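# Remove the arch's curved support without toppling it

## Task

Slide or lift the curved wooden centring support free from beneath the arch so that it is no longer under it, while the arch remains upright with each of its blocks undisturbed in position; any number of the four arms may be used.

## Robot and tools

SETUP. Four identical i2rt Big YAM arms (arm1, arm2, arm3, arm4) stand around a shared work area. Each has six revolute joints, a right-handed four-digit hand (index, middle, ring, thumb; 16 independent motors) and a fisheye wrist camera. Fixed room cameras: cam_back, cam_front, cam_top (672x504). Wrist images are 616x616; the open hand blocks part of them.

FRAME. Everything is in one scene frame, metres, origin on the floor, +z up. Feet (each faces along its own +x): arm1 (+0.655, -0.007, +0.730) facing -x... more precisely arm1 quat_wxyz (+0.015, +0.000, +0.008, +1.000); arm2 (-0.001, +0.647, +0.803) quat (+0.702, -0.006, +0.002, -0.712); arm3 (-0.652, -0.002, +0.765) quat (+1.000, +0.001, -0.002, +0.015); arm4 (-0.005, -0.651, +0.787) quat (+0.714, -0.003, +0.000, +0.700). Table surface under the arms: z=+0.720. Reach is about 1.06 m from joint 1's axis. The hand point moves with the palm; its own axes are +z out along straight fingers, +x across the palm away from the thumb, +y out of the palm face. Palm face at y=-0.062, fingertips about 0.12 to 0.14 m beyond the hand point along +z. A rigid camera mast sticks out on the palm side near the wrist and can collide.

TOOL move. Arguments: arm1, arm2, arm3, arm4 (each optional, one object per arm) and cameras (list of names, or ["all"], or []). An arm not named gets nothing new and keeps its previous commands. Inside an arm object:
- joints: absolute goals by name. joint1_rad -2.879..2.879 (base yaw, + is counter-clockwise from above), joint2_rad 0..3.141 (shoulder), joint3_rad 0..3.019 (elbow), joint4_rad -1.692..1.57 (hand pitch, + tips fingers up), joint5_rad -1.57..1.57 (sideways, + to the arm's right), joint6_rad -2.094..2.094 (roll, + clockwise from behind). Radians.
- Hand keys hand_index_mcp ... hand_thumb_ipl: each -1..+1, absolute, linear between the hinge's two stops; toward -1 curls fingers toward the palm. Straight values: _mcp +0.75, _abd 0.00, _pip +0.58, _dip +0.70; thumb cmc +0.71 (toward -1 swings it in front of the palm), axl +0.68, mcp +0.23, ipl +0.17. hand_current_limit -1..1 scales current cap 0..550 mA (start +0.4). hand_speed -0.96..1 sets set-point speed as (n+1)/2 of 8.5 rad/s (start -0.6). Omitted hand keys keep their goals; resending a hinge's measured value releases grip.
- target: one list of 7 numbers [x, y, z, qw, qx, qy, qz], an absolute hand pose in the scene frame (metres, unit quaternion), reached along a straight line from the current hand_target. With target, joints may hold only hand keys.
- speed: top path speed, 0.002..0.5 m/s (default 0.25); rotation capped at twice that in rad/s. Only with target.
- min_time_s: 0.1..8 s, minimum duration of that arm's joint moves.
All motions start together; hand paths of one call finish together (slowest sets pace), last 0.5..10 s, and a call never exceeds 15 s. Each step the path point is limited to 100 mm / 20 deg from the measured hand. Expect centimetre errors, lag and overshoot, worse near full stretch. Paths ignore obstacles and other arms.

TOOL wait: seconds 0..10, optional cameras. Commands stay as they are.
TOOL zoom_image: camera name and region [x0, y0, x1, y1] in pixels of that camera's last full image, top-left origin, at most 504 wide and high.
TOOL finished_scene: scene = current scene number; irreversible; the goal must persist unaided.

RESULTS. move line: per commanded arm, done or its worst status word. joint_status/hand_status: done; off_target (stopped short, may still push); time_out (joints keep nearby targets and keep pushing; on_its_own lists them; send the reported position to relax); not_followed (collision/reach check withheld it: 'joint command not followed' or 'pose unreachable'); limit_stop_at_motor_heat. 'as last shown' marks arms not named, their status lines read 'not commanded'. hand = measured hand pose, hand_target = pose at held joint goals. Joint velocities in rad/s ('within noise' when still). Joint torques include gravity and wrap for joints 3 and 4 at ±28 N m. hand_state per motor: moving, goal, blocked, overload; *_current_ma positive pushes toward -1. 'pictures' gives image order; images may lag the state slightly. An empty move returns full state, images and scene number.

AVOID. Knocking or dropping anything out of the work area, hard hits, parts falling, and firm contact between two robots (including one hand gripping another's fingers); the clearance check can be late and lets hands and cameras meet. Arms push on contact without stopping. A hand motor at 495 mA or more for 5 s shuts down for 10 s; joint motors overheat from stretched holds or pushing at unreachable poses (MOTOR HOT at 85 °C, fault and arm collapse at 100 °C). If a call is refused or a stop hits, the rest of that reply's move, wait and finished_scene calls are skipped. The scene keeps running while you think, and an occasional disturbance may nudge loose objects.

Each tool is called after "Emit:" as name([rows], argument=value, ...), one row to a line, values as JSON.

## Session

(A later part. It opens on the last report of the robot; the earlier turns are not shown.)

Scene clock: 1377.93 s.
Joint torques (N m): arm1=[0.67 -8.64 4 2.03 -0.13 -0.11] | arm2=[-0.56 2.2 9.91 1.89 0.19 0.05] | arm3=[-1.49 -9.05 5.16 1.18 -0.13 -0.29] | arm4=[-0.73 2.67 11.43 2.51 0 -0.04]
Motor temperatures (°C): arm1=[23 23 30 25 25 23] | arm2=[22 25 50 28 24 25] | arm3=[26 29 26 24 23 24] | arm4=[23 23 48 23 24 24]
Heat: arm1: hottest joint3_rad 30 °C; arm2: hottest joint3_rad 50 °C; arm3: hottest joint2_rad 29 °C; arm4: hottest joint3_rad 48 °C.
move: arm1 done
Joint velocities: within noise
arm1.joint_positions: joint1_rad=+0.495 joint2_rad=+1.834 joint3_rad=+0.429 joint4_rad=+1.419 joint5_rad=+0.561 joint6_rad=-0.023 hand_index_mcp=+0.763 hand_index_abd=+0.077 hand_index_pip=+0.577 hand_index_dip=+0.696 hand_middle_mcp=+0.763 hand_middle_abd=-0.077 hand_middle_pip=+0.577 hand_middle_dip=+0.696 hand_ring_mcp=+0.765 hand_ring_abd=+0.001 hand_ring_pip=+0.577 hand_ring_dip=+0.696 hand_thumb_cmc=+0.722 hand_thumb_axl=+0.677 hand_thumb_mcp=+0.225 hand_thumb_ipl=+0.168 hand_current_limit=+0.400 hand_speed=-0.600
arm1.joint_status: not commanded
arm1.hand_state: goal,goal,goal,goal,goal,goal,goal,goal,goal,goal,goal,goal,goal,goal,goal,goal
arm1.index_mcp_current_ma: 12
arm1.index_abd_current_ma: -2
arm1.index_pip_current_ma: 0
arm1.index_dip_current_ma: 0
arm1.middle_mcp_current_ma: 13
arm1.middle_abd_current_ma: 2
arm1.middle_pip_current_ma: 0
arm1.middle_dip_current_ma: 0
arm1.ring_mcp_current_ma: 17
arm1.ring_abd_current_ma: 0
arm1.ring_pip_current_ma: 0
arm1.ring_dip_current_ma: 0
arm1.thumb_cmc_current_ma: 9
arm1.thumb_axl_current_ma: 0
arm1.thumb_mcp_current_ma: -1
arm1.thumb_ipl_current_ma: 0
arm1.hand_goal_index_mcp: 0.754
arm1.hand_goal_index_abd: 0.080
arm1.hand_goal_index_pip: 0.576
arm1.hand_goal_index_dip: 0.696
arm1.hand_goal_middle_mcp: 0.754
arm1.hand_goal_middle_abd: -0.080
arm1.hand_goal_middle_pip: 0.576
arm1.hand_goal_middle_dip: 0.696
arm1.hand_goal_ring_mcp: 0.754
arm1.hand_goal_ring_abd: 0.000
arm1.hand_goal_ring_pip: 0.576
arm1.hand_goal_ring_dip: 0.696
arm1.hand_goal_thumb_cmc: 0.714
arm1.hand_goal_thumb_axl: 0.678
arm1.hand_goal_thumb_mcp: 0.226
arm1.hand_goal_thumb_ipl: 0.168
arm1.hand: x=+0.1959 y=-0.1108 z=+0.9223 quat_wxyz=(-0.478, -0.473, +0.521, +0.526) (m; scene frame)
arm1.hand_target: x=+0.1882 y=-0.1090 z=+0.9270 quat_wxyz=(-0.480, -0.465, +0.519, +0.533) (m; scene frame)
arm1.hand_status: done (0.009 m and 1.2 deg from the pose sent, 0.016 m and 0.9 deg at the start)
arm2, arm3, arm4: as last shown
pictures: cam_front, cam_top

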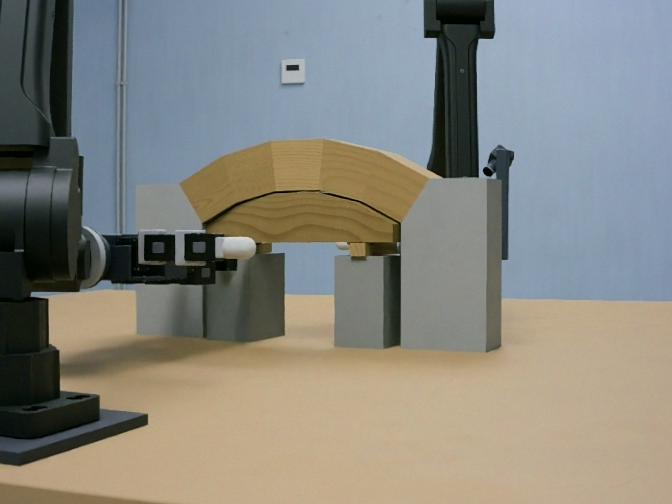

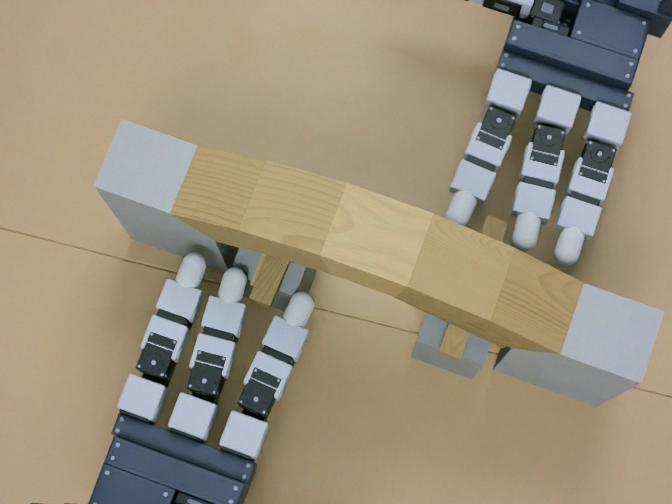

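Emit:
move(arm3={"joints": {"hand_index_abd": -0.25, "hand_middle_abd": 0.25, "hand_current_limit": 0.7, "hand_speed": -0.85}}, arm1={"joints": {"hand_index_abd": -0.25, "hand_middle_abd": 0.25, "hand_current_limit": 0.7, "hand_speed": -0.85}}, cameras=["cam_top"])

Emit:
zoom_image(camera="cam_top", region=[420, 120, 620, 300])

Emit:
zoom_image(camera="cam_top", region=[160, 220, 400, 440])

Scene clock: 1396.37 s.
Joint torques (N m): arm1=[0.67 -8.64 4.01 2.04 -0.13 -0.12] | arm2=[-0.56 2.43 9.87 1.83 0.19 0.05] | arm3=[-1.44 -9.05 5.01 1.2 0 -0.29] | arm4=[-0.56 2.49 11.47 2.44 0.02 -0.03]
Motor temperatures (°C): arm1=[23 24 30 25 25 23] | arm2=[22 25 50 28 24 25] | arm3=[26 29 26 24 23 24] | arm4=[23 23 48 23 24 24]
Heat: arm1: hottest joint3_rad 30 °C; arm2: hottest joint3_rad 50 °C; arm3: hottest joint2_rad 29 °C; arm4: hottest joint3_rad 48 °C.
move: arm1 off_target; arm3 off_target
Joint velocities: within noise
arm1.joint_positions: joint1_rad=+0.495 joint2_rad=+1.834 joint3_rad=+0.429 joint4_rad=+1.419 joint5_rad=+0.561 joint6_rad=-0.023 hand_index_mcp=+0.763 hand_index_abd=-0.049 hand_index_pip=+0.577 hand_index_dip=+0.696 hand_middle_mcp=+0.763 hand_middle_abd=+0.032 hand_middle_pip=+0.577 hand_middle_dip=+0.696 hand_ring_mcp=+0.765 hand_ring_abd=+0.001 hand_ring_pip=+0.577 hand_ring_dip=+0.696 hand_thumb_cmc=+0.722 hand_thumb_axl=+0.677 hand_thumb_mcp=+0.225 hand_thumb_ipl=+0.168 hand_current_limit=+0.700 hand_speed=-0.850
arm1.joint_status: hand_index_abd off_target (ended at -0.049, target -0.250); hand_middle_abd off_target (ended at +0.032, target +0.250); the others done
arm1.hand_state: goal,blocked,goal,goal,goal,blocked,goal,goal,goal,goal,goal,goal,goal,goal,goal,goal
arm1.index_mcp_current_ma: 12
arm1.index_abd_current_ma: 467
arm1.index_pip_current_ma: 0
arm1.index_dip_current_ma: 0
arm1.middle_mcp_current_ma: 13
arm1.middle_abd_current_ma: -467
arm1.middle_pip_current_ma: 0
arm1.middle_dip_current_ma: 0
arm1.ring_mcp_current_ma: 17
arm1.ring_abd_current_ma: 0
arm1.ring_pip_current_ma: 0
arm1.ring_dip_current_ma: 0
arm1.thumb_cmc_current_ma: 9
arm1.thumb_axl_current_ma: 0
arm1.thumb_mcp_current_ma: -1
arm1.thumb_ipl_current_ma: 0
arm1.hand_goal_index_mcp: 0.754
arm1.hand_goal_index_abd: -0.250
arm1.hand_goal_index_pip: 0.576
arm1.hand_goal_index_dip: 0.696
arm1.hand_goal_middle_mcp: 0.754
arm1.hand_goal_middle_abd: 0.250
arm1.hand_goal_middle_pip: 0.576
arm1.hand_goal_middle_dip: 0.696
arm1.hand_goal_ring_mcp: 0.754
arm1.hand_goal_ring_abd: 0.000
arm1.hand_goal_ring_pip: 0.576
arm1.hand_goal_ring_dip: 0.696
arm1.hand_goal_thumb_cmc: 0.714
arm1.hand_goal_thumb_axl: 0.678
arm1.hand_goal_thumb_mcp: 0.226
arm1.hand_goal_thumb_ipl: 0.168
arm1.hand: x=+0.1959 y=-0.1108 z=+0.9223 quat_wxyz=(-0.478, -0.473, +0.521, +0.526) (m; scene frame)
arm1.hand_target: x=+0.1882 y=-0.1089 z=+0.9270 quat_wxyz=(-0.480, -0.465, +0.519, +0.533) (m; scene frame)
arm1.hand_status: not commanded
arm2.joint_positions: joint1_rad=+0.081 joint2_rad=+0.625 joint3_rad=+1.339 joint4_rad=-1.439 joint5_rad=+0.068 joint6_rad=+1.144 hand_index_mcp=+0.754 hand_index_abd=+0.000 hand_index_pip=+0.577 hand_index_dip=+0.696 hand_middle_mcp=+0.754 hand_middle_abd=+0.000 hand_middle_pip=+0.577 hand_middle_dip=+0.696 hand_ring_mcp=+0.754 hand_ring_abd=+0.000 hand_ring_pip=+0.577 hand_ring_dip=+0.696 hand_thumb_cmc=+0.715 hand_thumb_axl=+0.677 hand_thumb_mcp=+0.225 hand_thumb_ipl=+0.168 hand_current_limit=+0.400 hand_speed=-0.600
arm2.joint_status: not commanded
arm2.hand_state: goal,goal,goal,goal,goal,goal,goal,goal,goal,goal,goal,goal,goal,goal,goal,goal
arm2.index_mcp_current_ma: 0
arm2.index_abd_current_ma: 0
arm2.index_pip_current_ma: 0
arm2.index_dip_current_ma: 0
arm2.middle_mcp_current_ma: 0
arm2.middle_abd_current_ma: 0
arm2.middle_pip_current_ma: 0
arm2.middle_dip_current_ma: 0
arm2.ring_mcp_current_ma: 0
arm2.ring_abd_current_ma: 0
arm2.ring_pip_current_ma: 0
arm2.ring_dip_current_ma: 0
arm2.thumb_cmc_current_ma: 0
arm2.thumb_axl_current_ma: 0
arm2.thumb_mcp_current_ma: 0
arm2.thumb_ipl_current_ma: 0
arm2.hand_goal_index_mcp: 0.754
arm2.hand_goal_index_abd: 0.000
arm2.hand_goal_index_pip: 0.576
arm2.hand_goal_index_dip: 0.696
arm2.hand_goal_middle_mcp: 0.754
arm2.hand_goal_middle_abd: 0.000
arm2.hand_goal_middle_pip: 0.576
arm2.hand_goal_middle_dip: 0.696
arm2.hand_goal_ring_mcp: 0.754
arm2.hand_goal_ring_abd: 0.000
arm2.hand_goal_ring_pip: 0.576
arm2.hand_goal_ring_dip: 0.696
arm2.hand_goal_thumb_cmc: 0.714
arm2.hand_goal_thumb_axl: 0.678
arm2.hand_goal_thumb_mcp: 0.226
arm2.hand_goal_thumb_ipl: 0.168
arm2.hand: x=-0.0785 y=+0.4102 z=+1.3133 quat_wxyz=(+0.360, +0.775, -0.478, +0.205) (m; scene frame)
arm2.hand_target: x=-0.0785 y=+0.4122 z=+1.3246 quat_wxyz=(+0.369, +0.770, -0.475, +0.212) (m; scene frame)
arm2.hand_status: not commanded
arm3.joint_positions: joint1_rad=+0.291 joint2_rad=+2.039 joint3_rad=+0.590 joint4_rad=+1.476 joint5_rad=+0.417 joint6_rad=+0.000 hand_index_mcp=+0.761 hand_index_abd=-0.050 hand_index_pip=+0.576 hand_index_dip=+0.696 hand_middle_mcp=+0.756 hand_middle_abd=+0.029 hand_middle_pip=+0.574 hand_middle_dip=+0.695 hand_ring_mcp=+0.762 hand_ring_abd=+0.002 hand_ring_pip=+0.576 hand_ring_dip=+0.693 hand_thumb_cmc=+0.724 hand_thumb_axl=+0.677 hand_thumb_mcp=+0.226 hand_thumb_ipl=+0.168 hand_current_limit=+0.700 hand_speed=-0.850
arm3.joint_status: hand_index_abd off_target (ended at -0.050, target -0.250); hand_middle_abd off_target (ended at +0.029, target +0.250); the others done
arm3.hand_state: goal,blocked,goal,goal,goal,blocked,goal,goal,goal,goal,goal,goal,goal,goal,goal,goal
arm3.index_mcp_current_ma: 5
arm3.index_abd_current_ma: 468
arm3.index_pip_current_ma: 0
arm3.index_dip_current_ma: 0
arm3.middle_mcp_current_ma: 1
arm3.middle_abd_current_ma: -467
arm3.middle_pip_current_ma: -1
arm3.middle_dip_current_ma: 0
arm3.ring_mcp_current_ma: 6
arm3.ring_abd_current_ma: 1
arm3.ring_pip_current_ma: 0
arm3.ring_dip_current_ma: -1
arm3.thumb_cmc_current_ma: 7
arm3.thumb_axl_current_ma: 0
arm3.thumb_mcp_current_ma: 0
arm3.thumb_ipl_current_ma: 0
arm3.hand_goal_index_mcp: 0.754
arm3.hand_goal_index_abd: -0.250
arm3.hand_goal_index_pip: 0.576
arm3.hand_goal_index_dip: 0.696
arm3.hand_goal_middle_mcp: 0.754
arm3.hand_goal_middle_abd: 0.250
arm3.hand_goal_middle_pip: 0.576
arm3.hand_goal_middle_dip: 0.696
arm3.hand_goal_ring_mcp: 0.754
arm3.hand_goal_ring_abd: 0.000
arm3.hand_goal_ring_pip: 0.576
arm3.hand_goal_ring_dip: 0.696
arm3.hand_goal_thumb_cmc: 0.714
arm3.hand_goal_thumb_axl: 0.678
arm3.hand_goal_thumb_mcp: 0.226
arm3.hand_goal_thumb_ipl: 0.168
arm3.hand: x=-0.1295 y=+0.0753 z=+0.9170 quat_wxyz=(+0.528, +0.519, +0.465, +0.486) (m; scene frame)
arm3.hand_target: x=-0.1214 y=+0.0714 z=+0.9130 quat_wxyz=(+0.534, +0.520, +0.466, +0.478) (m; scene frame)
arm3.hand_status: not commanded
arm4.joint_positions: joint1_rad=-0.812 joint2_rad=+0.602 joint3_rad=+1.335 joint4_rad=-1.243 joint5_rad=-0.043 joint6_rad=+1.026 hand_index_mcp=+0.755 hand_index_abd=+0.000 hand_index_pip=+0.577 hand_index_dip=+0.696 hand_middle_mcp=+0.755 hand_middle_abd=+0.000 hand_middle_pip=+0.577 hand_middle_dip=+0.696 hand_ring_mcp=+0.755 hand_ring_abd=+0.000 hand_ring_pip=+0.577 hand_ring_dip=+0.696 hand_thumb_cmc=+0.715 hand_thumb_axl=+0.677 hand_thumb_mcp=+0.226 hand_thumb_ipl=+0.168 hand_current_limit=+0.400 hand_speed=-0.600
arm4.joint_status: not commanded
arm4.hand_state: goal,goal,goal,goal,goal,goal,goal,goal,goal,goal,goal,goal,goal,goal,goal,goal
arm4.index_mcp_current_ma: 3
arm4.index_abd_current_ma: 1
arm4.index_pip_current_ma: 2
arm4.index_dip_current_ma: 0
arm4.middle_mcp_current_ma: 2
arm4.middle_abd_current_ma: 1
arm4.middle_pip_current_ma: 2
arm4.middle_dip_current_ma: 0
arm4.ring_mcp_current_ma: 3
arm4.ring_abd_current_ma: 1
arm4.ring_pip_current_ma: 2
arm4.ring_dip_current_ma: 0
arm4.thumb_cmc_current_ma: 2
arm4.thumb_axl_current_ma: -2
arm4.thumb_mcp_current_ma: -1
arm4.thumb_ipl_current_ma: -1
arm4.hand_goal_index_mcp: 0.754
arm4.hand_goal_index_abd: 0.000
arm4.hand_goal_index_pip: 0.576
arm4.hand_goal_index_dip: 0.696
arm4.hand_goal_middle_mcp: 0.754
arm4.hand_goal_middle_abd: 0.000
arm4.hand_goal_middle_pip: 0.576
arm4.hand_goal_middle_dip: 0.696
arm4.hand_goal_ring_mcp: 0.754
arm4.hand_goal_ring_abd: 0.000
arm4.hand_goal_ring_pip: 0.576
arm4.hand_goal_ring_dip: 0.696
arm4.hand_goal_thumb_cmc: 0.714
arm4.hand_goal_thumb_axl: 0.678
arm4.hand_goal_thumb_mcp: 0.226
arm4.hand_goal_thumb_ipl: 0.168
arm4.hand: x=+0.2395 y=-0.5281 z=+1.3425 quat_wxyz=(-0.065, +0.683, +0.526, +0.502) (m; scene frame)
arm4.hand_target: x=+0.2370 y=-0.5303 z=+1.3562 quat_wxyz=(-0.067, +0.677, +0.522, +0.514) (m; scene frame)
arm4.hand_status: not commanded
pictures: cam_top

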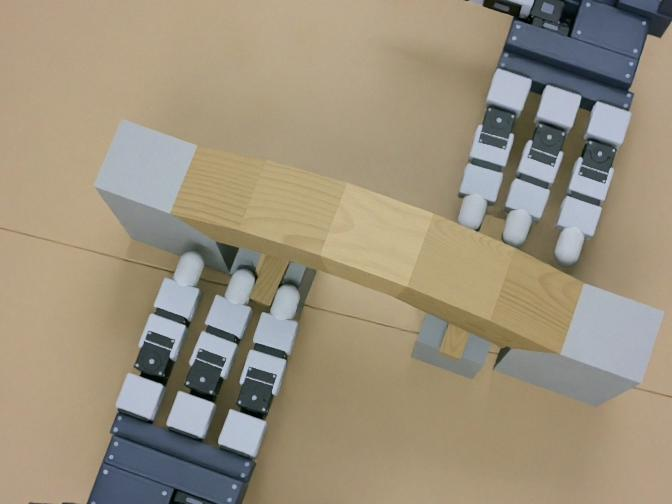

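Scaled by 2.520 from the camera's 672x504 image, which has a finer 960x720 frame.

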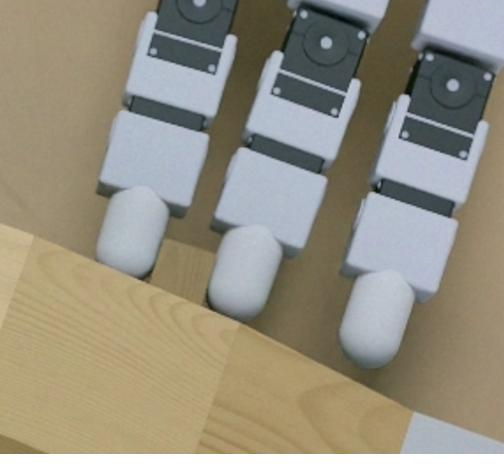

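Scaled by 2.100 from the camera's 672x504 image, which has a finer 960x720 frame.

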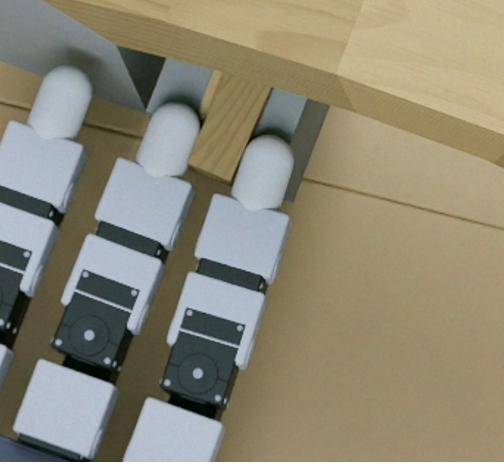

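Emit:
move(arm3={"target": [-0.166, 0.076, 0.919, 0.534, 0.520, 0.466, 0.478], "speed": 0.04}, arm1={"target": [0.233, -0.1137, 0.926, 0.480, 0.465, -0.519, -0.533], "speed": 0.04}, cameras=["cam_top", "cam_front", "cam_back"])

Emit:
zoom_image(camera="cam_top", region=[420, 100, 620, 300])

Emit:
zoom_image(camera="cam_top", region=[160, 220, 400, 440])

Emit:
zoom_image(camera="cam_front", region=[130, 120, 510, 360])

Scene clock: 1408.30 s.
Joint torques (N m): arm1=[2.61 -9.41 1.46 2.65 0.18 -0.14] | arm2=[-0.62 2.49 9.92 1.89 0.18 0.04] | arm3=[0.5 -10.64 2.28 2.44 0.11 -0.28] | arm4=[-0.67 2.37 11.44 2.43 -0.01 -0.02]
Motor temperatures (°C): arm1=[23 24 30 25 25 23] | arm2=[22 25 50 28 24 25] | arm3=[26 29 26 24 23 24] | arm4=[23 23 48 23 24 24]
Heat: arm1: hottest joint3_rad 30 °C; arm2: hottest joint3_rad 50 °C; arm3: hottest joint2_rad 29 °C; arm4: hottest joint3_rad 48 °C.
move: arm1 off_target; arm3 off_target
Joint velocities: within noise
arm1.joint_positions: joint1_rad=+0.548 joint2_rad=+1.834 joint3_rad=+0.356 joint4_rad=+1.485 joint5_rad=+0.635 joint6_rad=-0.023 hand_index_mcp=+0.763 hand_index_abd=-0.049 hand_index_pip=+0.577 hand_index_dip=+0.696 hand_middle_mcp=+0.763 hand_middle_abd=+0.032 hand_middle_pip=+0.577 hand_middle_dip=+0.696 hand_ring_mcp=+0.765 hand_ring_abd=+0.001 hand_ring_pip=+0.577 hand_ring_dip=+0.696 hand_thumb_cmc=+0.722 hand_thumb_axl=+0.677 hand_thumb_mcp=+0.225 hand_thumb_ipl=+0.168 hand_current_limit=+0.700 hand_speed=-0.850
arm1.joint_status: not commanded
arm1.hand_state: goal,blocked,goal,goal,goal,blocked,goal,goal,goal,goal,goal,goal,goal,goal,goal,goal
arm1.index_mcp_current_ma: 12
arm1.index_abd_current_ma: 467
arm1.index_pip_current_ma: 0
arm1.index_dip_current_ma: 0
arm1.middle_mcp_current_ma: 13
arm1.middle_abd_current_ma: -467
arm1.middle_pip_current_ma: 1
arm1.middle_dip_current_ma: 0
arm1.ring_mcp_current_ma: 17
arm1.ring_abd_current_ma: 0
arm1.ring_pip_current_ma: 0
arm1.ring_dip_current_ma: 0
arm1.thumb_cmc_current_ma: 9
arm1.thumb_axl_current_ma: 0
arm1.thumb_mcp_current_ma: -1
arm1.thumb_ipl_current_ma: 0
arm1.hand_goal_index_mcp: 0.754
arm1.hand_goal_index_abd: -0.250
arm1.hand_goal_index_pip: 0.576
arm1.hand_goal_index_dip: 0.696
arm1.hand_goal_middle_mcp: 0.754
arm1.hand_goal_middle_abd: 0.250
arm1.hand_goal_middle_pip: 0.576
arm1.hand_goal_middle_dip: 0.696
arm1.hand_goal_ring_mcp: 0.754
arm1.hand_goal_ring_abd: 0.000
arm1.hand_goal_ring_pip: 0.576
arm1.hand_goal_ring_dip: 0.696
arm1.hand_goal_thumb_cmc: 0.714
arm1.hand_goal_thumb_axl: 0.678
arm1.hand_goal_thumb_mcp: 0.226
arm1.hand_goal_thumb_ipl: 0.168
arm1.hand: x=+0.2282 y=-0.1093 z=+0.9171 quat_wxyz=(-0.470, -0.470, +0.526, +0.530) (m; scene frame)
arm1.hand_target: x=+0.2329 y=-0.1135 z=+0.9258 quat_wxyz=(-0.480, -0.465, +0.519, +0.533) (m; scene frame)
arm1.hand_status: off_target (0.011 m and 1.5 deg from the pose sent, 0.037 m and 1.2 deg at the start)
arm2, arm4: as last shown
arm3.joint_positions: joint1_rad=+0.315 joint2_rad=+2.034 joint3_rad=+0.504 joint4_rad=+1.525 joint5_rad=+0.467 joint6_rad=-0.002 hand_index_mcp=+0.761 hand_index_abd=-0.052 hand_index_pip=+0.574 hand_index_dip=+0.696 hand_middle_mcp=+0.755 hand_middle_abd=+0.032 hand_middle_pip=+0.568 hand_middle_dip=+0.692 hand_ring_mcp=+0.762 hand_ring_abd=+0.002 hand_ring_pip=+0.576 hand_ring_dip=+0.693 hand_thumb_cmc=+0.724 hand_thumb_axl=+0.677 hand_thumb_mcp=+0.226 hand_thumb_ipl=+0.168 hand_current_limit=+0.700 hand_speed=-0.850
arm3.joint_status: not commanded
arm3.hand_state: goal,blocked,goal,goal,goal,blocked,goal,goal,goal,goal,goal,goal,goal,goal,goal,goal
arm3.index_mcp_current_ma: 4
arm3.index_abd_current_ma: 468
arm3.index_pip_current_ma: 0
arm3.index_dip_current_ma: 0
arm3.middle_mcp_current_ma: 0
arm3.middle_abd_current_ma: -467
arm3.middle_pip_current_ma: -5
arm3.middle_dip_current_ma: -2
arm3.ring_mcp_current_ma: 6
arm3.ring_abd_current_ma: 1
arm3.ring_pip_current_ma: 0
arm3.ring_dip_current_ma: -1
arm3.thumb_cmc_current_ma: 7
arm3.thumb_axl_current_ma: 0
arm3.thumb_mcp_current_ma: 0
arm3.thumb_ipl_current_ma: 0
arm3.hand_goal_index_mcp: 0.754
arm3.hand_goal_index_abd: -0.250
arm3.hand_goal_index_pip: 0.576
arm3.hand_goal_index_dip: 0.696
arm3.hand_goal_middle_mcp: 0.754
arm3.hand_goal_middle_abd: 0.250
arm3.hand_goal_middle_pip: 0.576
arm3.hand_goal_middle_dip: 0.696
arm3.hand_goal_ring_mcp: 0.754
arm3.hand_goal_ring_abd: 0.000
arm3.hand_goal_ring_pip: 0.576
arm3.hand_goal_ring_dip: 0.696
arm3.hand_goal_thumb_cmc: 0.714
arm3.hand_goal_thumb_axl: 0.678
arm3.hand_goal_thumb_mcp: 0.226
arm3.hand_goal_thumb_ipl: 0.168
arm3.hand: x=-0.1616 y=+0.0693 z=+0.9080 quat_wxyz=(+0.530, +0.529, +0.470, +0.468) (m; scene frame)
arm3.hand_target: x=-0.1659 y=+0.0758 z=+0.9188 quat_wxyz=(+0.534, +0.520, +0.466, +0.478) (m; scene frame)
arm3.hand_status: off_target (0.014 m and 1.7 deg from the pose sent, 0.037 m and 1.1 deg at the start)
pictures: cam_back, cam_front, cam_top

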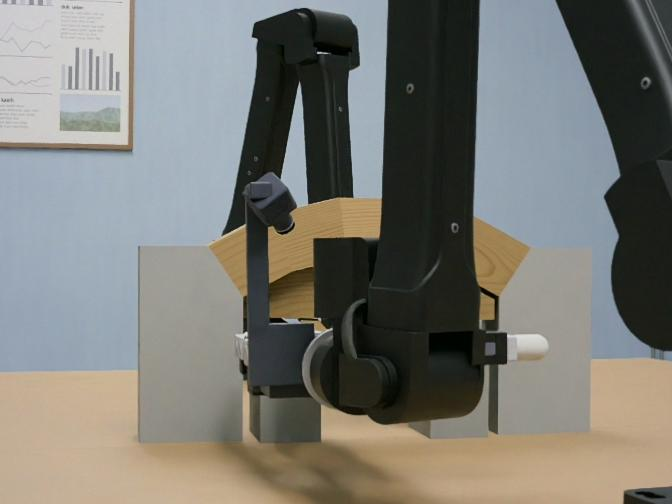

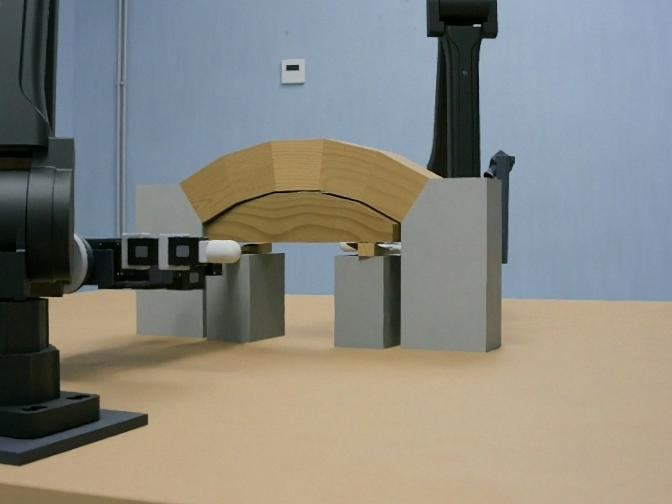

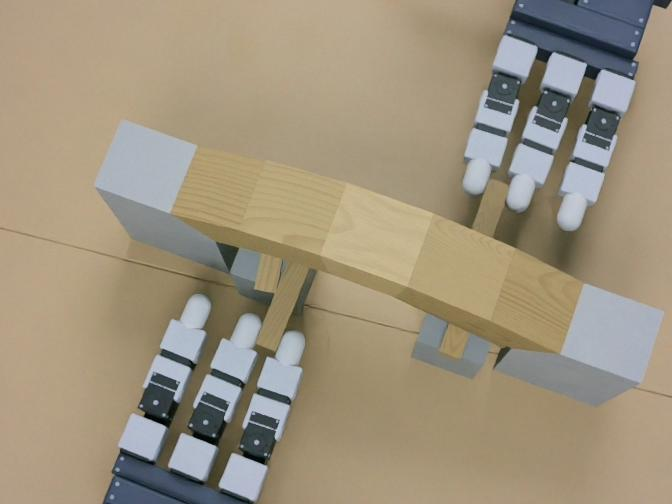

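Scaled by 2.520 from the camera's 672x504 image, which has a finer 960x720 frame.

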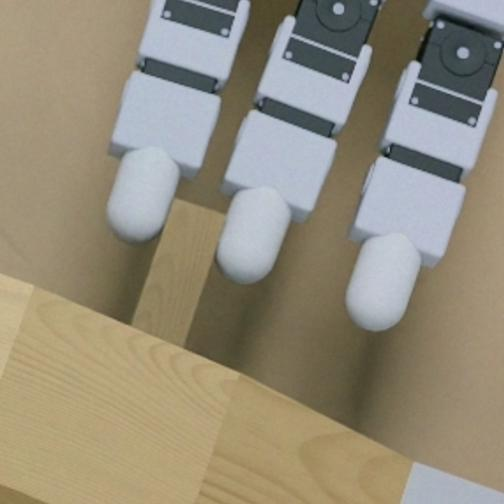

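Scaled by 2.100 from the camera's 672x504 image, which has a finer 960x720 frame.

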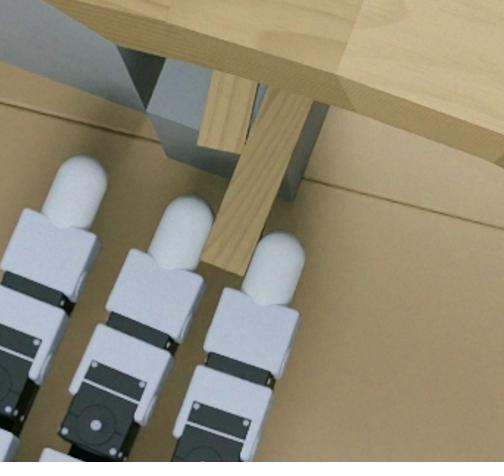

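Scaled by 1.326 from the camera's 672x504 image, which has a finer 960x720 frame.

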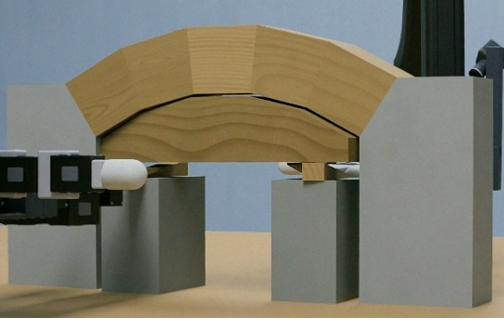

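Emit:
move(arm3={"target": [-0.200, 0.089, 0.926, 0.534, 0.520, 0.466, 0.478], "speed": 0.04}, arm1={"target": [0.267, -0.118, 0.930, 0.480, 0.465, -0.519, -0.533], "speed": 0.04}, cameras=["cam_top", "cam_front", "cam_back"])

Emit:
zoom_image(camera="cam_top", region=[180, 120, 560, 400])

Emit:
zoom_image(camera="cam_front", region=[130, 120, 510, 360])

Scene clock: 1446.03 s.
Joint torques (N m): arm1=[2.49 -8.59 1.14 2.59 0.18 -0.15] | arm2=[-0.56 2.37 9.88 1.83 0.18 0.05] | arm3=[0.38 -10.05 1.98 2.55 0.14 -0.31] | arm4=[-0.62 2.55 11.41 2.44 -0.02 -0.03]
Motor temperatures (°C): arm1=[23 24 29 25 25 23] | arm2=[22 25 50 28 24 25] | arm3=[26 29 26 24 23 24] | arm4=[23 23 48 23 24 24]
Heat: arm1: hottest joint3_rad 29 °C; arm2: hottest joint3_rad 50 °C; arm3: hottest joint2_rad 29 °C; arm4: hottest joint3_rad 48 °C.
move: arm1 off_target; arm3 off_target
Joint velocities: within noise
arm1.joint_positions: joint1_rad=+0.627 joint2_rad=+1.803 joint3_rad=+0.285 joint4_rad=+1.525 joint5_rad=+0.714 joint6_rad=-0.025 hand_index_mcp=+0.763 hand_index_abd=-0.049 hand_index_pip=+0.577 hand_index_dip=+0.696 hand_middle_mcp=+0.763 hand_middle_abd=+0.032 hand_middle_pip=+0.577 hand_middle_dip=+0.696 hand_ring_mcp=+0.765 hand_ring_abd=+0.001 hand_ring_pip=+0.577 hand_ring_dip=+0.696 hand_thumb_cmc=+0.722 hand_thumb_axl=+0.677 hand_thumb_mcp=+0.225 hand_thumb_ipl=+0.168 hand_current_limit=+0.700 hand_speed=-0.850
arm1.joint_status: not commanded
arm1.hand_state: goal,blocked,goal,goal,goal,blocked,goal,goal,goal,goal,goal,goal,goal,goal,goal,goal
arm1.index_mcp_current_ma: 12
arm1.index_abd_current_ma: 468
arm1.index_pip_current_ma: 0
arm1.index_dip_current_ma: 0
arm1.middle_mcp_current_ma: 13
arm1.middle_abd_current_ma: -467
arm1.middle_pip_current_ma: 1
arm1.middle_dip_current_ma: 0
arm1.ring_mcp_current_ma: 17
arm1.ring_abd_current_ma: 0
arm1.ring_pip_current_ma: 0
arm1.ring_dip_current_ma: 0
arm1.thumb_cmc_current_ma: 9
arm1.thumb_axl_current_ma: 0
arm1.thumb_mcp_current_ma: -1
arm1.thumb_ipl_current_ma: 0
arm1.hand_goal_index_mcp: 0.754
arm1.hand_goal_index_abd: -0.250
arm1.hand_goal_index_pip: 0.576
arm1.hand_goal_index_dip: 0.696
arm1.hand_goal_middle_mcp: 0.754
arm1.hand_goal_middle_abd: 0.250
arm1.hand_goal_middle_pip: 0.576
arm1.hand_goal_middle_dip: 0.696
arm1.hand_goal_ring_mcp: 0.754
arm1.hand_goal_ring_abd: 0.000
arm1.hand_goal_ring_pip: 0.576
arm1.hand_goal_ring_dip: 0.696
arm1.hand_goal_thumb_cmc: 0.714
arm1.hand_goal_thumb_axl: 0.678
arm1.hand_goal_thumb_mcp: 0.226
arm1.hand_goal_thumb_ipl: 0.168
arm1.hand: x=+0.2622 y=-0.1144 z=+0.9207 quat_wxyz=(-0.470, -0.471, +0.526, +0.530) (m; scene frame)
arm1.hand_target: x=+0.2669 y=-0.1178 z=+0.9297 quat_wxyz=(-0.480, -0.465, +0.519, +0.533) (m; scene frame)
arm1.hand_status: off_target (0.011 m and 1.6 deg from the pose sent, 0.042 m and 1.5 deg at the start)
arm2, arm4: as last shown
arm3.joint_positions: joint1_rad=+0.393 joint2_rad=+2.001 joint3_rad=+0.427 joint4_rad=+1.561 joint5_rad=+0.543 joint6_rad=-0.002 hand_index_mcp=+0.767 hand_index_abd=-0.052 hand_index_pip=+0.578 hand_index_dip=+0.696 hand_middle_mcp=+0.761 hand_middle_abd=+0.032 hand_middle_pip=+0.575 hand_middle_dip=+0.694 hand_ring_mcp=+0.762 hand_ring_abd=+0.002 hand_ring_pip=+0.576 hand_ring_dip=+0.693 hand_thumb_cmc=+0.724 hand_thumb_axl=+0.677 hand_thumb_mcp=+0.226 hand_thumb_ipl=+0.168 hand_current_limit=+0.700 hand_speed=-0.850
arm3.joint_status: not commanded
arm3.hand_state: goal,blocked,goal,goal,goal,blocked,goal,goal,goal,goal,goal,goal,goal,goal,goal,goal
arm3.index_mcp_current_ma: 12
arm3.index_abd_current_ma: 467
arm3.index_pip_current_ma: 1
arm3.index_dip_current_ma: 0
arm3.middle_mcp_current_ma: 4
arm3.middle_abd_current_ma: -467
arm3.middle_pip_current_ma: 0
arm3.middle_dip_current_ma: -1
arm3.ring_mcp_current_ma: 6
arm3.ring_abd_current_ma: 1
arm3.ring_pip_current_ma: 0
arm3.ring_dip_current_ma: -1
arm3.thumb_cmc_current_ma: 7
arm3.thumb_axl_current_ma: 0
arm3.thumb_mcp_current_ma: 0
arm3.thumb_ipl_current_ma: 0
arm3.hand_goal_index_mcp: 0.754
arm3.hand_goal_index_abd: -0.250
arm3.hand_goal_index_pip: 0.576
arm3.hand_goal_index_dip: 0.696
arm3.hand_goal_middle_mcp: 0.754
arm3.hand_goal_middle_abd: 0.250
arm3.hand_goal_middle_pip: 0.576
arm3.hand_goal_middle_dip: 0.696
arm3.hand_goal_ring_mcp: 0.754
arm3.hand_goal_ring_abd: 0.000
arm3.hand_goal_ring_pip: 0.576
arm3.hand_goal_ring_dip: 0.696
arm3.hand_goal_thumb_cmc: 0.714
arm3.hand_goal_thumb_axl: 0.678
arm3.hand_goal_thumb_mcp: 0.226
arm3.hand_goal_thumb_ipl: 0.168
arm3.hand: x=-0.1955 y=+0.0836 z=+0.9134 quat_wxyz=(+0.529, +0.530, +0.473, +0.465) (m; scene frame)
arm3.hand_target: x=-0.2000 y=+0.0888 z=+0.9257 quat_wxyz=(+0.533, +0.520, +0.466, +0.477) (m; scene frame)
arm3.hand_status: off_target (0.014 m and 2.1 deg from the pose sent, 0.047 m and 1.7 deg at the start; a joint's target at an end of its range on 16 of 43 steps)
pictures: cam_back, cam_front, cam_top

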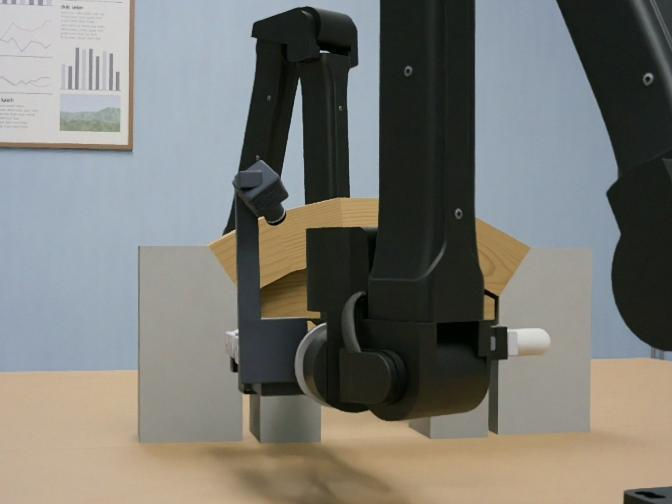

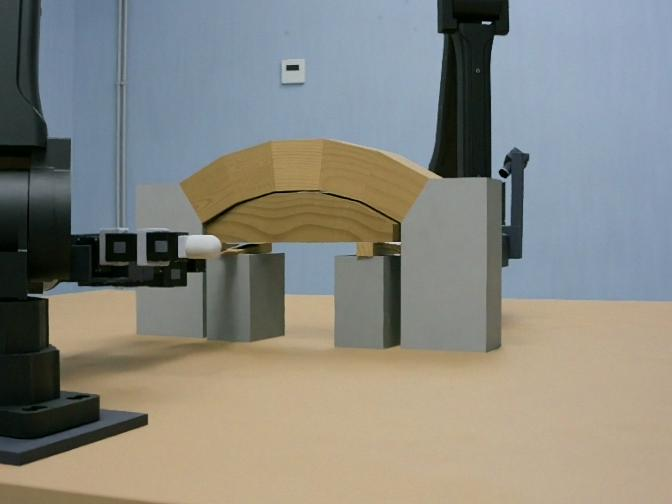

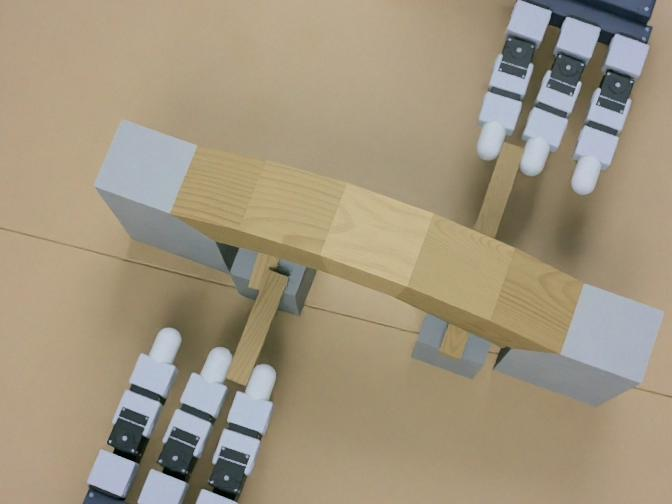

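Scaled by 1.326 from the camera's 672x504 image, which has a finer 960x720 frame.

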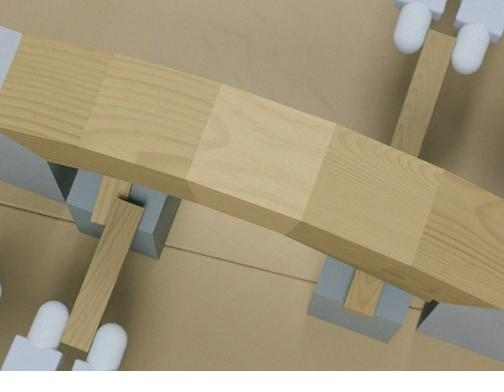

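Scaled by 1.326 from the camera's 672x504 image, which has a finer 960x720 frame.

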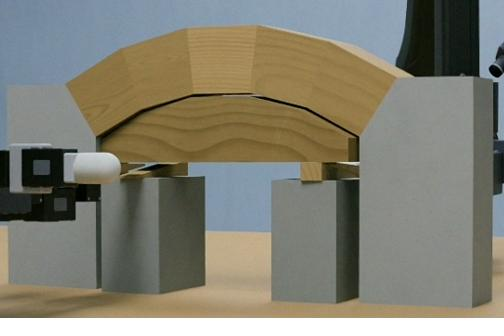

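Emit:
move(arm3={"target": [-0.25, 0.11, 0.955, 0.4005, 0.6286, 0.563, 0.3587], "speed": 0.1}, arm1={"target": [0.31, -0.135, 0.96, 0.359, 0.564, -0.627, -0.400], "speed": 0.1})

Emit:
move(arm3={"target": [-0.28, 0.20, 0.91, 0.4005, 0.6286, 0.563, 0.3587], "speed": 0.12}, arm1={"target": [0.33, -0.24, 0.91, 0.359, 0.564, -0.627, -0.400], "speed": 0.12}, cameras=["cam_top", "cam_front", "cam_back", "arm3_cam_wrist", "arm1_cam_wrist"])

Scene clock: 1549.57 s.
Joint torques (N m): arm1=[2.61 -2.49 10.36 1.25 0.65 0.08] | arm2=[-0.44 2.37 9.89 1.84 0.19 0.05] | arm3=[0.44 -4.66 9.99 0.75 0.57 0] | arm4=[-0.67 2.67 11.41 2.54 0.01 -0.02]
Motor temperatures (°C): arm1=[23 23 29 25 25 23] | arm2=[22 25 51 28 24 25] | arm3=[26 30 25 24 23 24] | arm4=[23 23 49 23 24 24]
Heat: arm1: hottest joint3_rad 29 °C; arm2: hottest joint3_rad 51 °C; arm3: hottest joint2_rad 30 °C; arm4: hottest joint3_rad 49 °C.
move: arm1 off_target; arm3 off_target
Joint velocities: within noise
arm1.joint_positions: joint1_rad=+0.863 joint2_rad=+0.945 joint3_rad=+0.316 joint4_rad=-0.104 joint5_rad=+0.840 joint6_rad=+0.511 hand_index_mcp=+0.763 hand_index_abd=-0.049 hand_index_pip=+0.577 hand_index_dip=+0.696 hand_middle_mcp=+0.764 hand_middle_abd=+0.032 hand_middle_pip=+0.577 hand_middle_dip=+0.696 hand_ring_mcp=+0.765 hand_ring_abd=+0.001 hand_ring_pip=+0.577 hand_ring_dip=+0.696 hand_thumb_cmc=+0.722 hand_thumb_axl=+0.677 hand_thumb_mcp=+0.225 hand_thumb_ipl=+0.168 hand_current_limit=+0.700 hand_speed=-0.850
arm1.joint_status: not commanded
arm1.hand_state: goal,blocked,goal,goal,goal,blocked,goal,goal,goal,goal,goal,goal,goal,goal,goal,goal
arm1.index_mcp_current_ma: 12
arm1.index_abd_current_ma: 468
arm1.index_pip_current_ma: 1
arm1.index_dip_current_ma: 0
arm1.middle_mcp_current_ma: 14
arm1.middle_abd_current_ma: -467
arm1.middle_pip_current_ma: 1
arm1.middle_dip_current_ma: 0
arm1.ring_mcp_current_ma: 17
arm1.ring_abd_current_ma: 0
arm1.ring_pip_current_ma: 0
arm1.ring_dip_current_ma: 0
arm1.thumb_cmc_current_ma: 9
arm1.thumb_axl_current_ma: 0
arm1.thumb_mcp_current_ma: -1
arm1.thumb_ipl_current_ma: 0
arm1.hand_goal_index_mcp: 0.754
arm1.hand_goal_index_abd: -0.250
arm1.hand_goal_index_pip: 0.576
arm1.hand_goal_index_dip: 0.696
arm1.hand_goal_middle_mcp: 0.754
arm1.hand_goal_middle_abd: 0.250
arm1.hand_goal_middle_pip: 0.576
arm1.hand_goal_middle_dip: 0.696
arm1.hand_goal_ring_mcp: 0.754
arm1.hand_goal_ring_abd: 0.000
arm1.hand_goal_ring_pip: 0.576
arm1.hand_goal_ring_dip: 0.696
arm1.hand_goal_thumb_cmc: 0.714
arm1.hand_goal_thumb_axl: 0.678
arm1.hand_goal_thumb_mcp: 0.226
arm1.hand_goal_thumb_ipl: 0.168
arm1.hand: x=+0.3176 y=-0.1212 z=+0.9350 quat_wxyz=(-0.331, -0.577, +0.625, +0.407) (m; scene frame)
arm1.hand_target: x=+0.3111 y=-0.1341 z=+0.9600 quat_wxyz=(-0.359, -0.564, +0.627, +0.400) (m; scene frame)
arm1.hand_status: off_target (0.030 m and 3.6 deg from the pose sent, 0.065 m and 25.2 deg at the start)
arm2, arm4: as last shown
arm3.joint_positions: joint1_rad=+0.589 joint2_rad=+1.200 joint3_rad=+0.324 joint4_rad=+0.273 joint5_rad=+0.656 joint6_rad=+0.358 hand_index_mcp=+0.768 hand_index_abd=-0.052 hand_index_pip=+0.579 hand_index_dip=+0.696 hand_middle_mcp=+0.762 hand_middle_abd=+0.032 hand_middle_pip=+0.576 hand_middle_dip=+0.694 hand_ring_mcp=+0.762 hand_ring_abd=+0.002 hand_ring_pip=+0.576 hand_ring_dip=+0.693 hand_thumb_cmc=+0.724 hand_thumb_axl=+0.677 hand_thumb_mcp=+0.226 hand_thumb_ipl=+0.168 hand_current_limit=+0.700 hand_speed=-0.850
arm3.joint_status: not commanded
arm3.hand_state: goal,blocked,goal,goal,goal,blocked,goal,goal,goal,goal,goal,goal,goal,goal,goal,goal
arm3.index_mcp_current_ma: 13
arm3.index_abd_current_ma: 467
arm3.index_pip_current_ma: 1
arm3.index_dip_current_ma: 0
arm3.middle_mcp_current_ma: 5
arm3.middle_abd_current_ma: -467
arm3.middle_pip_current_ma: 0
arm3.middle_dip_current_ma: 0
arm3.ring_mcp_current_ma: 6
arm3.ring_abd_current_ma: 1
arm3.ring_pip_current_ma: 0
arm3.ring_dip_current_ma: -1
arm3.thumb_cmc_current_ma: 7
arm3.thumb_axl_current_ma: 0
arm3.thumb_mcp_current_ma: 0
arm3.thumb_ipl_current_ma: 0
arm3.hand_goal_index_mcp: 0.754
arm3.hand_goal_index_abd: -0.250
arm3.hand_goal_index_pip: 0.576
arm3.hand_goal_index_dip: 0.696
arm3.hand_goal_middle_mcp: 0.754
arm3.hand_goal_middle_abd: 0.250
arm3.hand_goal_middle_pip: 0.576
arm3.hand_goal_middle_dip: 0.696
arm3.hand_goal_ring_mcp: 0.754
arm3.hand_goal_ring_abd: 0.000
arm3.hand_goal_ring_pip: 0.576
arm3.hand_goal_ring_dip: 0.696
arm3.hand_goal_thumb_cmc: 0.714
arm3.hand_goal_thumb_axl: 0.678
arm3.hand_goal_thumb_mcp: 0.226
arm3.hand_goal_thumb_ipl: 0.168
arm3.hand: x=-0.2571 y=+0.0997 z=+0.9379 quat_wxyz=(+0.402, +0.629, +0.573, +0.339) (m; scene frame)
arm3.hand_target: x=-0.2506 y=+0.1097 z=+0.9551 quat_wxyz=(+0.400, +0.628, +0.563, +0.359) (m; scene frame)
arm3.hand_status: off_target (0.021 m and 2.5 deg from the pose sent, 0.073 m and 24.6 deg at the start)
pictures: none

Scene clock: 1551.37 s.
Joint torques (N m): arm1=[2.32 -5.95 7.92 0.76 1.18 0.07] | arm2=[-0.5 2.49 9.91 1.89 0.18 0.06] | arm3=[0.15 -5.25 8.81 0.36 0.82 -0.02] | arm4=[-0.67 2.78 11.49 2.43 0.04 -0.04]
Motor temperatures (°C): arm1=[23 23 29 25 25 23] | arm2=[22 25 51 28 24 25] | arm3=[26 30 25 24 23 24] | arm4=[23 23 49 23 24 24]
Heat: arm1: hottest joint3_rad 29 °C; arm2: hottest joint3_rad 51 °C; arm3: hottest joint2_rad 30 °C; arm4: hottest joint3_rad 49 °C.
move: arm1 off_target; arm3 off_target
Joint velocities: within noise
arm1.joint_positions: joint1_rad=+1.142 joint2_rad=+1.364 joint3_rad=+0.487 joint4_rad=-0.113 joint5_rad=+1.024 joint6_rad=+0.848 hand_index_mcp=+0.763 hand_index_abd=-0.049 hand_index_pip=+0.577 hand_index_dip=+0.696 hand_middle_mcp=+0.764 hand_middle_abd=+0.032 hand_middle_pip=+0.577 hand_middle_dip=+0.696 hand_ring_mcp=+0.765 hand_ring_abd=+0.001 hand_ring_pip=+0.577 hand_ring_dip=+0.696 hand_thumb_cmc=+0.722 hand_thumb_axl=+0.677 hand_thumb_mcp=+0.225 hand_thumb_ipl=+0.168 hand_current_limit=+0.700 hand_speed=-0.850
arm1.joint_status: not commanded
arm1.hand_state: goal,blocked,goal,goal,goal,blocked,goal,goal,goal,goal,goal,goal,goal,goal,goal,goal
arm1.index_mcp_current_ma: 12
arm1.index_abd_current_ma: 468
arm1.index_pip_current_ma: 1
arm1.index_dip_current_ma: 0
arm1.middle_mcp_current_ma: 14
arm1.middle_abd_current_ma: -467
arm1.middle_pip_current_ma: 1
arm1.middle_dip_current_ma: 0
arm1.ring_mcp_current_ma: 17
arm1.ring_abd_current_ma: 0
arm1.ring_pip_current_ma: 0
arm1.ring_dip_current_ma: 0
arm1.thumb_cmc_current_ma: 9
arm1.thumb_axl_current_ma: 0
arm1.thumb_mcp_current_ma: -1
arm1.thumb_ipl_current_ma: 0
arm1.hand_goal_index_mcp: 0.754
arm1.hand_goal_index_abd: -0.250
arm1.hand_goal_index_pip: 0.576
arm1.hand_goal_index_dip: 0.696
arm1.hand_goal_middle_mcp: 0.754
arm1.hand_goal_middle_abd: 0.250
arm1.hand_goal_middle_pip: 0.576
arm1.hand_goal_middle_dip: 0.696
arm1.hand_goal_ring_mcp: 0.754
arm1.hand_goal_ring_abd: 0.000
arm1.hand_goal_ring_pip: 0.576
arm1.hand_goal_ring_dip: 0.696
arm1.hand_goal_thumb_cmc: 0.714
arm1.hand_goal_thumb_axl: 0.678
arm1.hand_goal_thumb_mcp: 0.226
arm1.hand_goal_thumb_ipl: 0.168
arm1.hand: x=+0.3336 y=-0.2261 z=+0.8959 quat_wxyz=(-0.341, -0.575, +0.622, +0.407) (m; scene frame)
arm1.hand_target: x=+0.3304 y=-0.2395 z=+0.9101 quat_wxyz=(-0.359, -0.564, +0.627, +0.400) (m; scene frame)
arm1.hand_status: off_target (0.020 m and 2.7 deg from the pose sent, 0.122 m and 3.6 deg at the start)
arm2, arm4: as last shown
arm3.joint_positions: joint1_rad=+0.893 joint2_rad=+1.457 joint3_rad=+0.416 joint4_rad=+0.269 joint5_rad=+0.893 joint6_rad=+0.615 hand_index_mcp=+0.768 hand_index_abd=-0.052 hand_index_pip=+0.579 hand_index_dip=+0.696 hand_middle_mcp=+0.762 hand_middle_abd=+0.032 hand_middle_pip=+0.576 hand_middle_dip=+0.694 hand_ring_mcp=+0.762 hand_ring_abd=+0.002 hand_ring_pip=+0.576 hand_ring_dip=+0.693 hand_thumb_cmc=+0.724 hand_thumb_axl=+0.677 hand_thumb_mcp=+0.226 hand_thumb_ipl=+0.168 hand_current_limit=+0.700 hand_speed=-0.850
arm3.joint_status: not commanded
arm3.hand_state: goal,blocked,goal,goal,goal,blocked,goal,goal,goal,goal,goal,goal,goal,goal,goal,goal
arm3.index_mcp_current_ma: 13
arm3.index_abd_current_ma: 467
arm3.index_pip_current_ma: 1
arm3.index_dip_current_ma: 0
arm3.middle_mcp_current_ma: 5
arm3.middle_abd_current_ma: -467
arm3.middle_pip_current_ma: 0
arm3.middle_dip_current_ma: 0
arm3.ring_mcp_current_ma: 6
arm3.ring_abd_current_ma: 1
arm3.ring_pip_current_ma: 0
arm3.ring_dip_current_ma: -1
arm3.thumb_cmc_current_ma: 7
arm3.thumb_axl_current_ma: 0
arm3.thumb_mcp_current_ma: 0
arm3.thumb_ipl_current_ma: 0
arm3.hand_goal_index_mcp: 0.754
arm3.hand_goal_index_abd: -0.250
arm3.hand_goal_index_pip: 0.576
arm3.hand_goal_index_dip: 0.696
arm3.hand_goal_middle_mcp: 0.754
arm3.hand_goal_middle_abd: 0.250
arm3.hand_goal_middle_pip: 0.576
arm3.hand_goal_middle_dip: 0.696
arm3.hand_goal_ring_mcp: 0.754
arm3.hand_goal_ring_abd: 0.000
arm3.hand_goal_ring_pip: 0.576
arm3.hand_goal_ring_dip: 0.696
arm3.hand_goal_thumb_cmc: 0.714
arm3.hand_goal_thumb_axl: 0.678
arm3.hand_goal_thumb_mcp: 0.226
arm3.hand_goal_thumb_ipl: 0.168
arm3.hand: x=-0.2866 y=+0.1867 z=+0.9010 quat_wxyz=(+0.404, +0.626, +0.571, +0.346) (m; scene frame)
arm3.hand_target: x=-0.2805 y=+0.1997 z=+0.9100 quat_wxyz=(+0.400, +0.628, +0.563, +0.359) (m; scene frame)
arm3.hand_status: off_target (0.017 m and 1.8 deg from the pose sent, 0.107 m and 2.5 deg at the start)
pictures: arm1_cam_wrist, arm3_cam_wrist, cam_back, cam_front, cam_top
camera_calibration:
arm1_cam_wrist: T_world_to_cam=[[-0.229591, 0.755794, 0.61324, -0.270149], [0.908867, 0.391903, -0.142735, -0.1269], [-0.348208, 0.524583, -0.776894, 1.05856], [0, 0, 0, 1]] pos_world=[0.421911, -0.301392, 0.969942]
arm3_cam_wrist: T_world_to_cam=[[0.185734, -0.823244, 0.536444, -0.236388], [-0.947141, -0.295335, -0.125301, -0.155921], [0.261584, -0.484815, -0.834582, 1.03868], [0, 0, 0, 1]] pos_world=[-0.375476, 0.262915, 0.974138]

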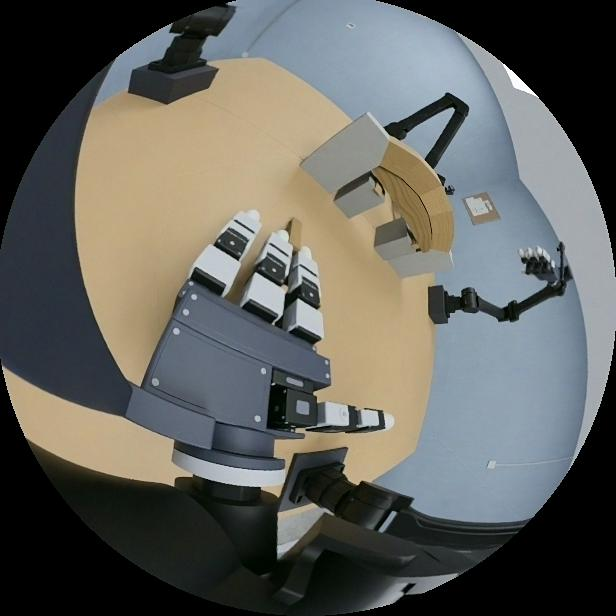

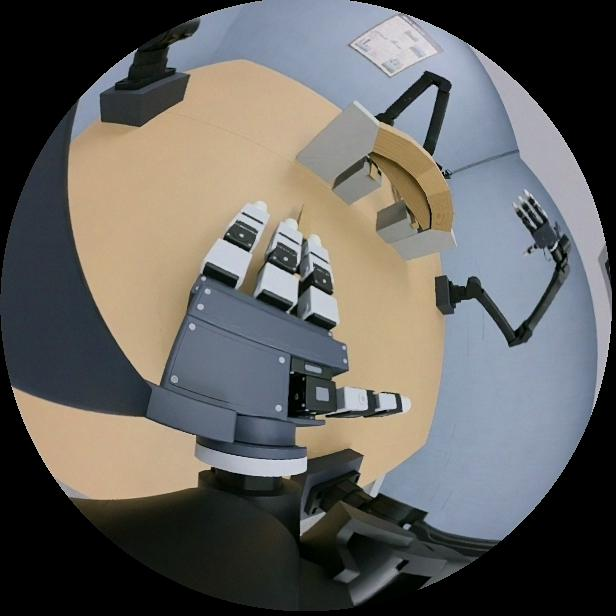

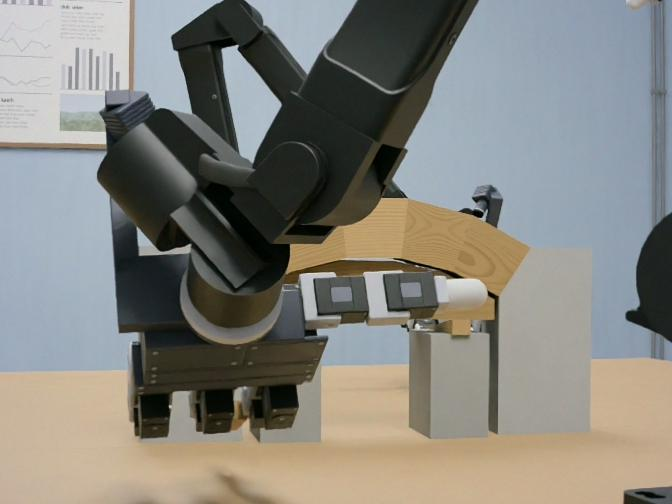

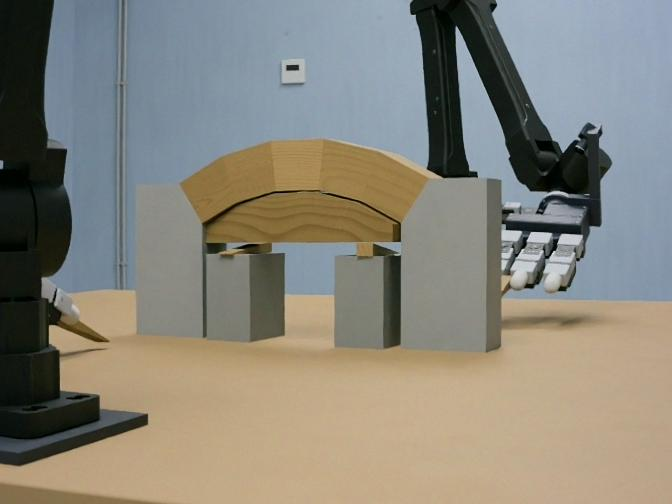

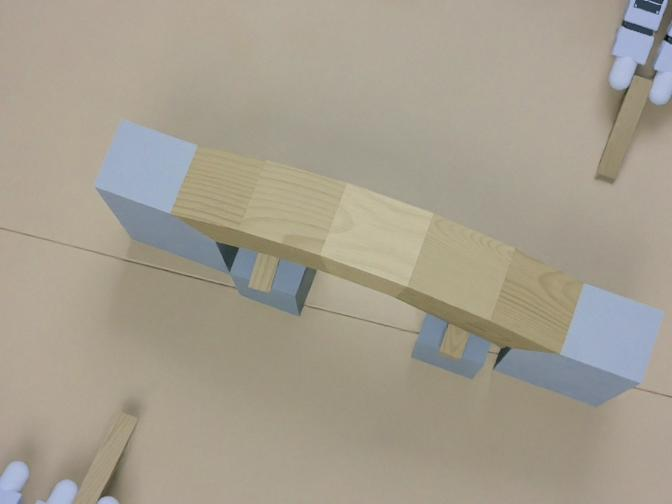

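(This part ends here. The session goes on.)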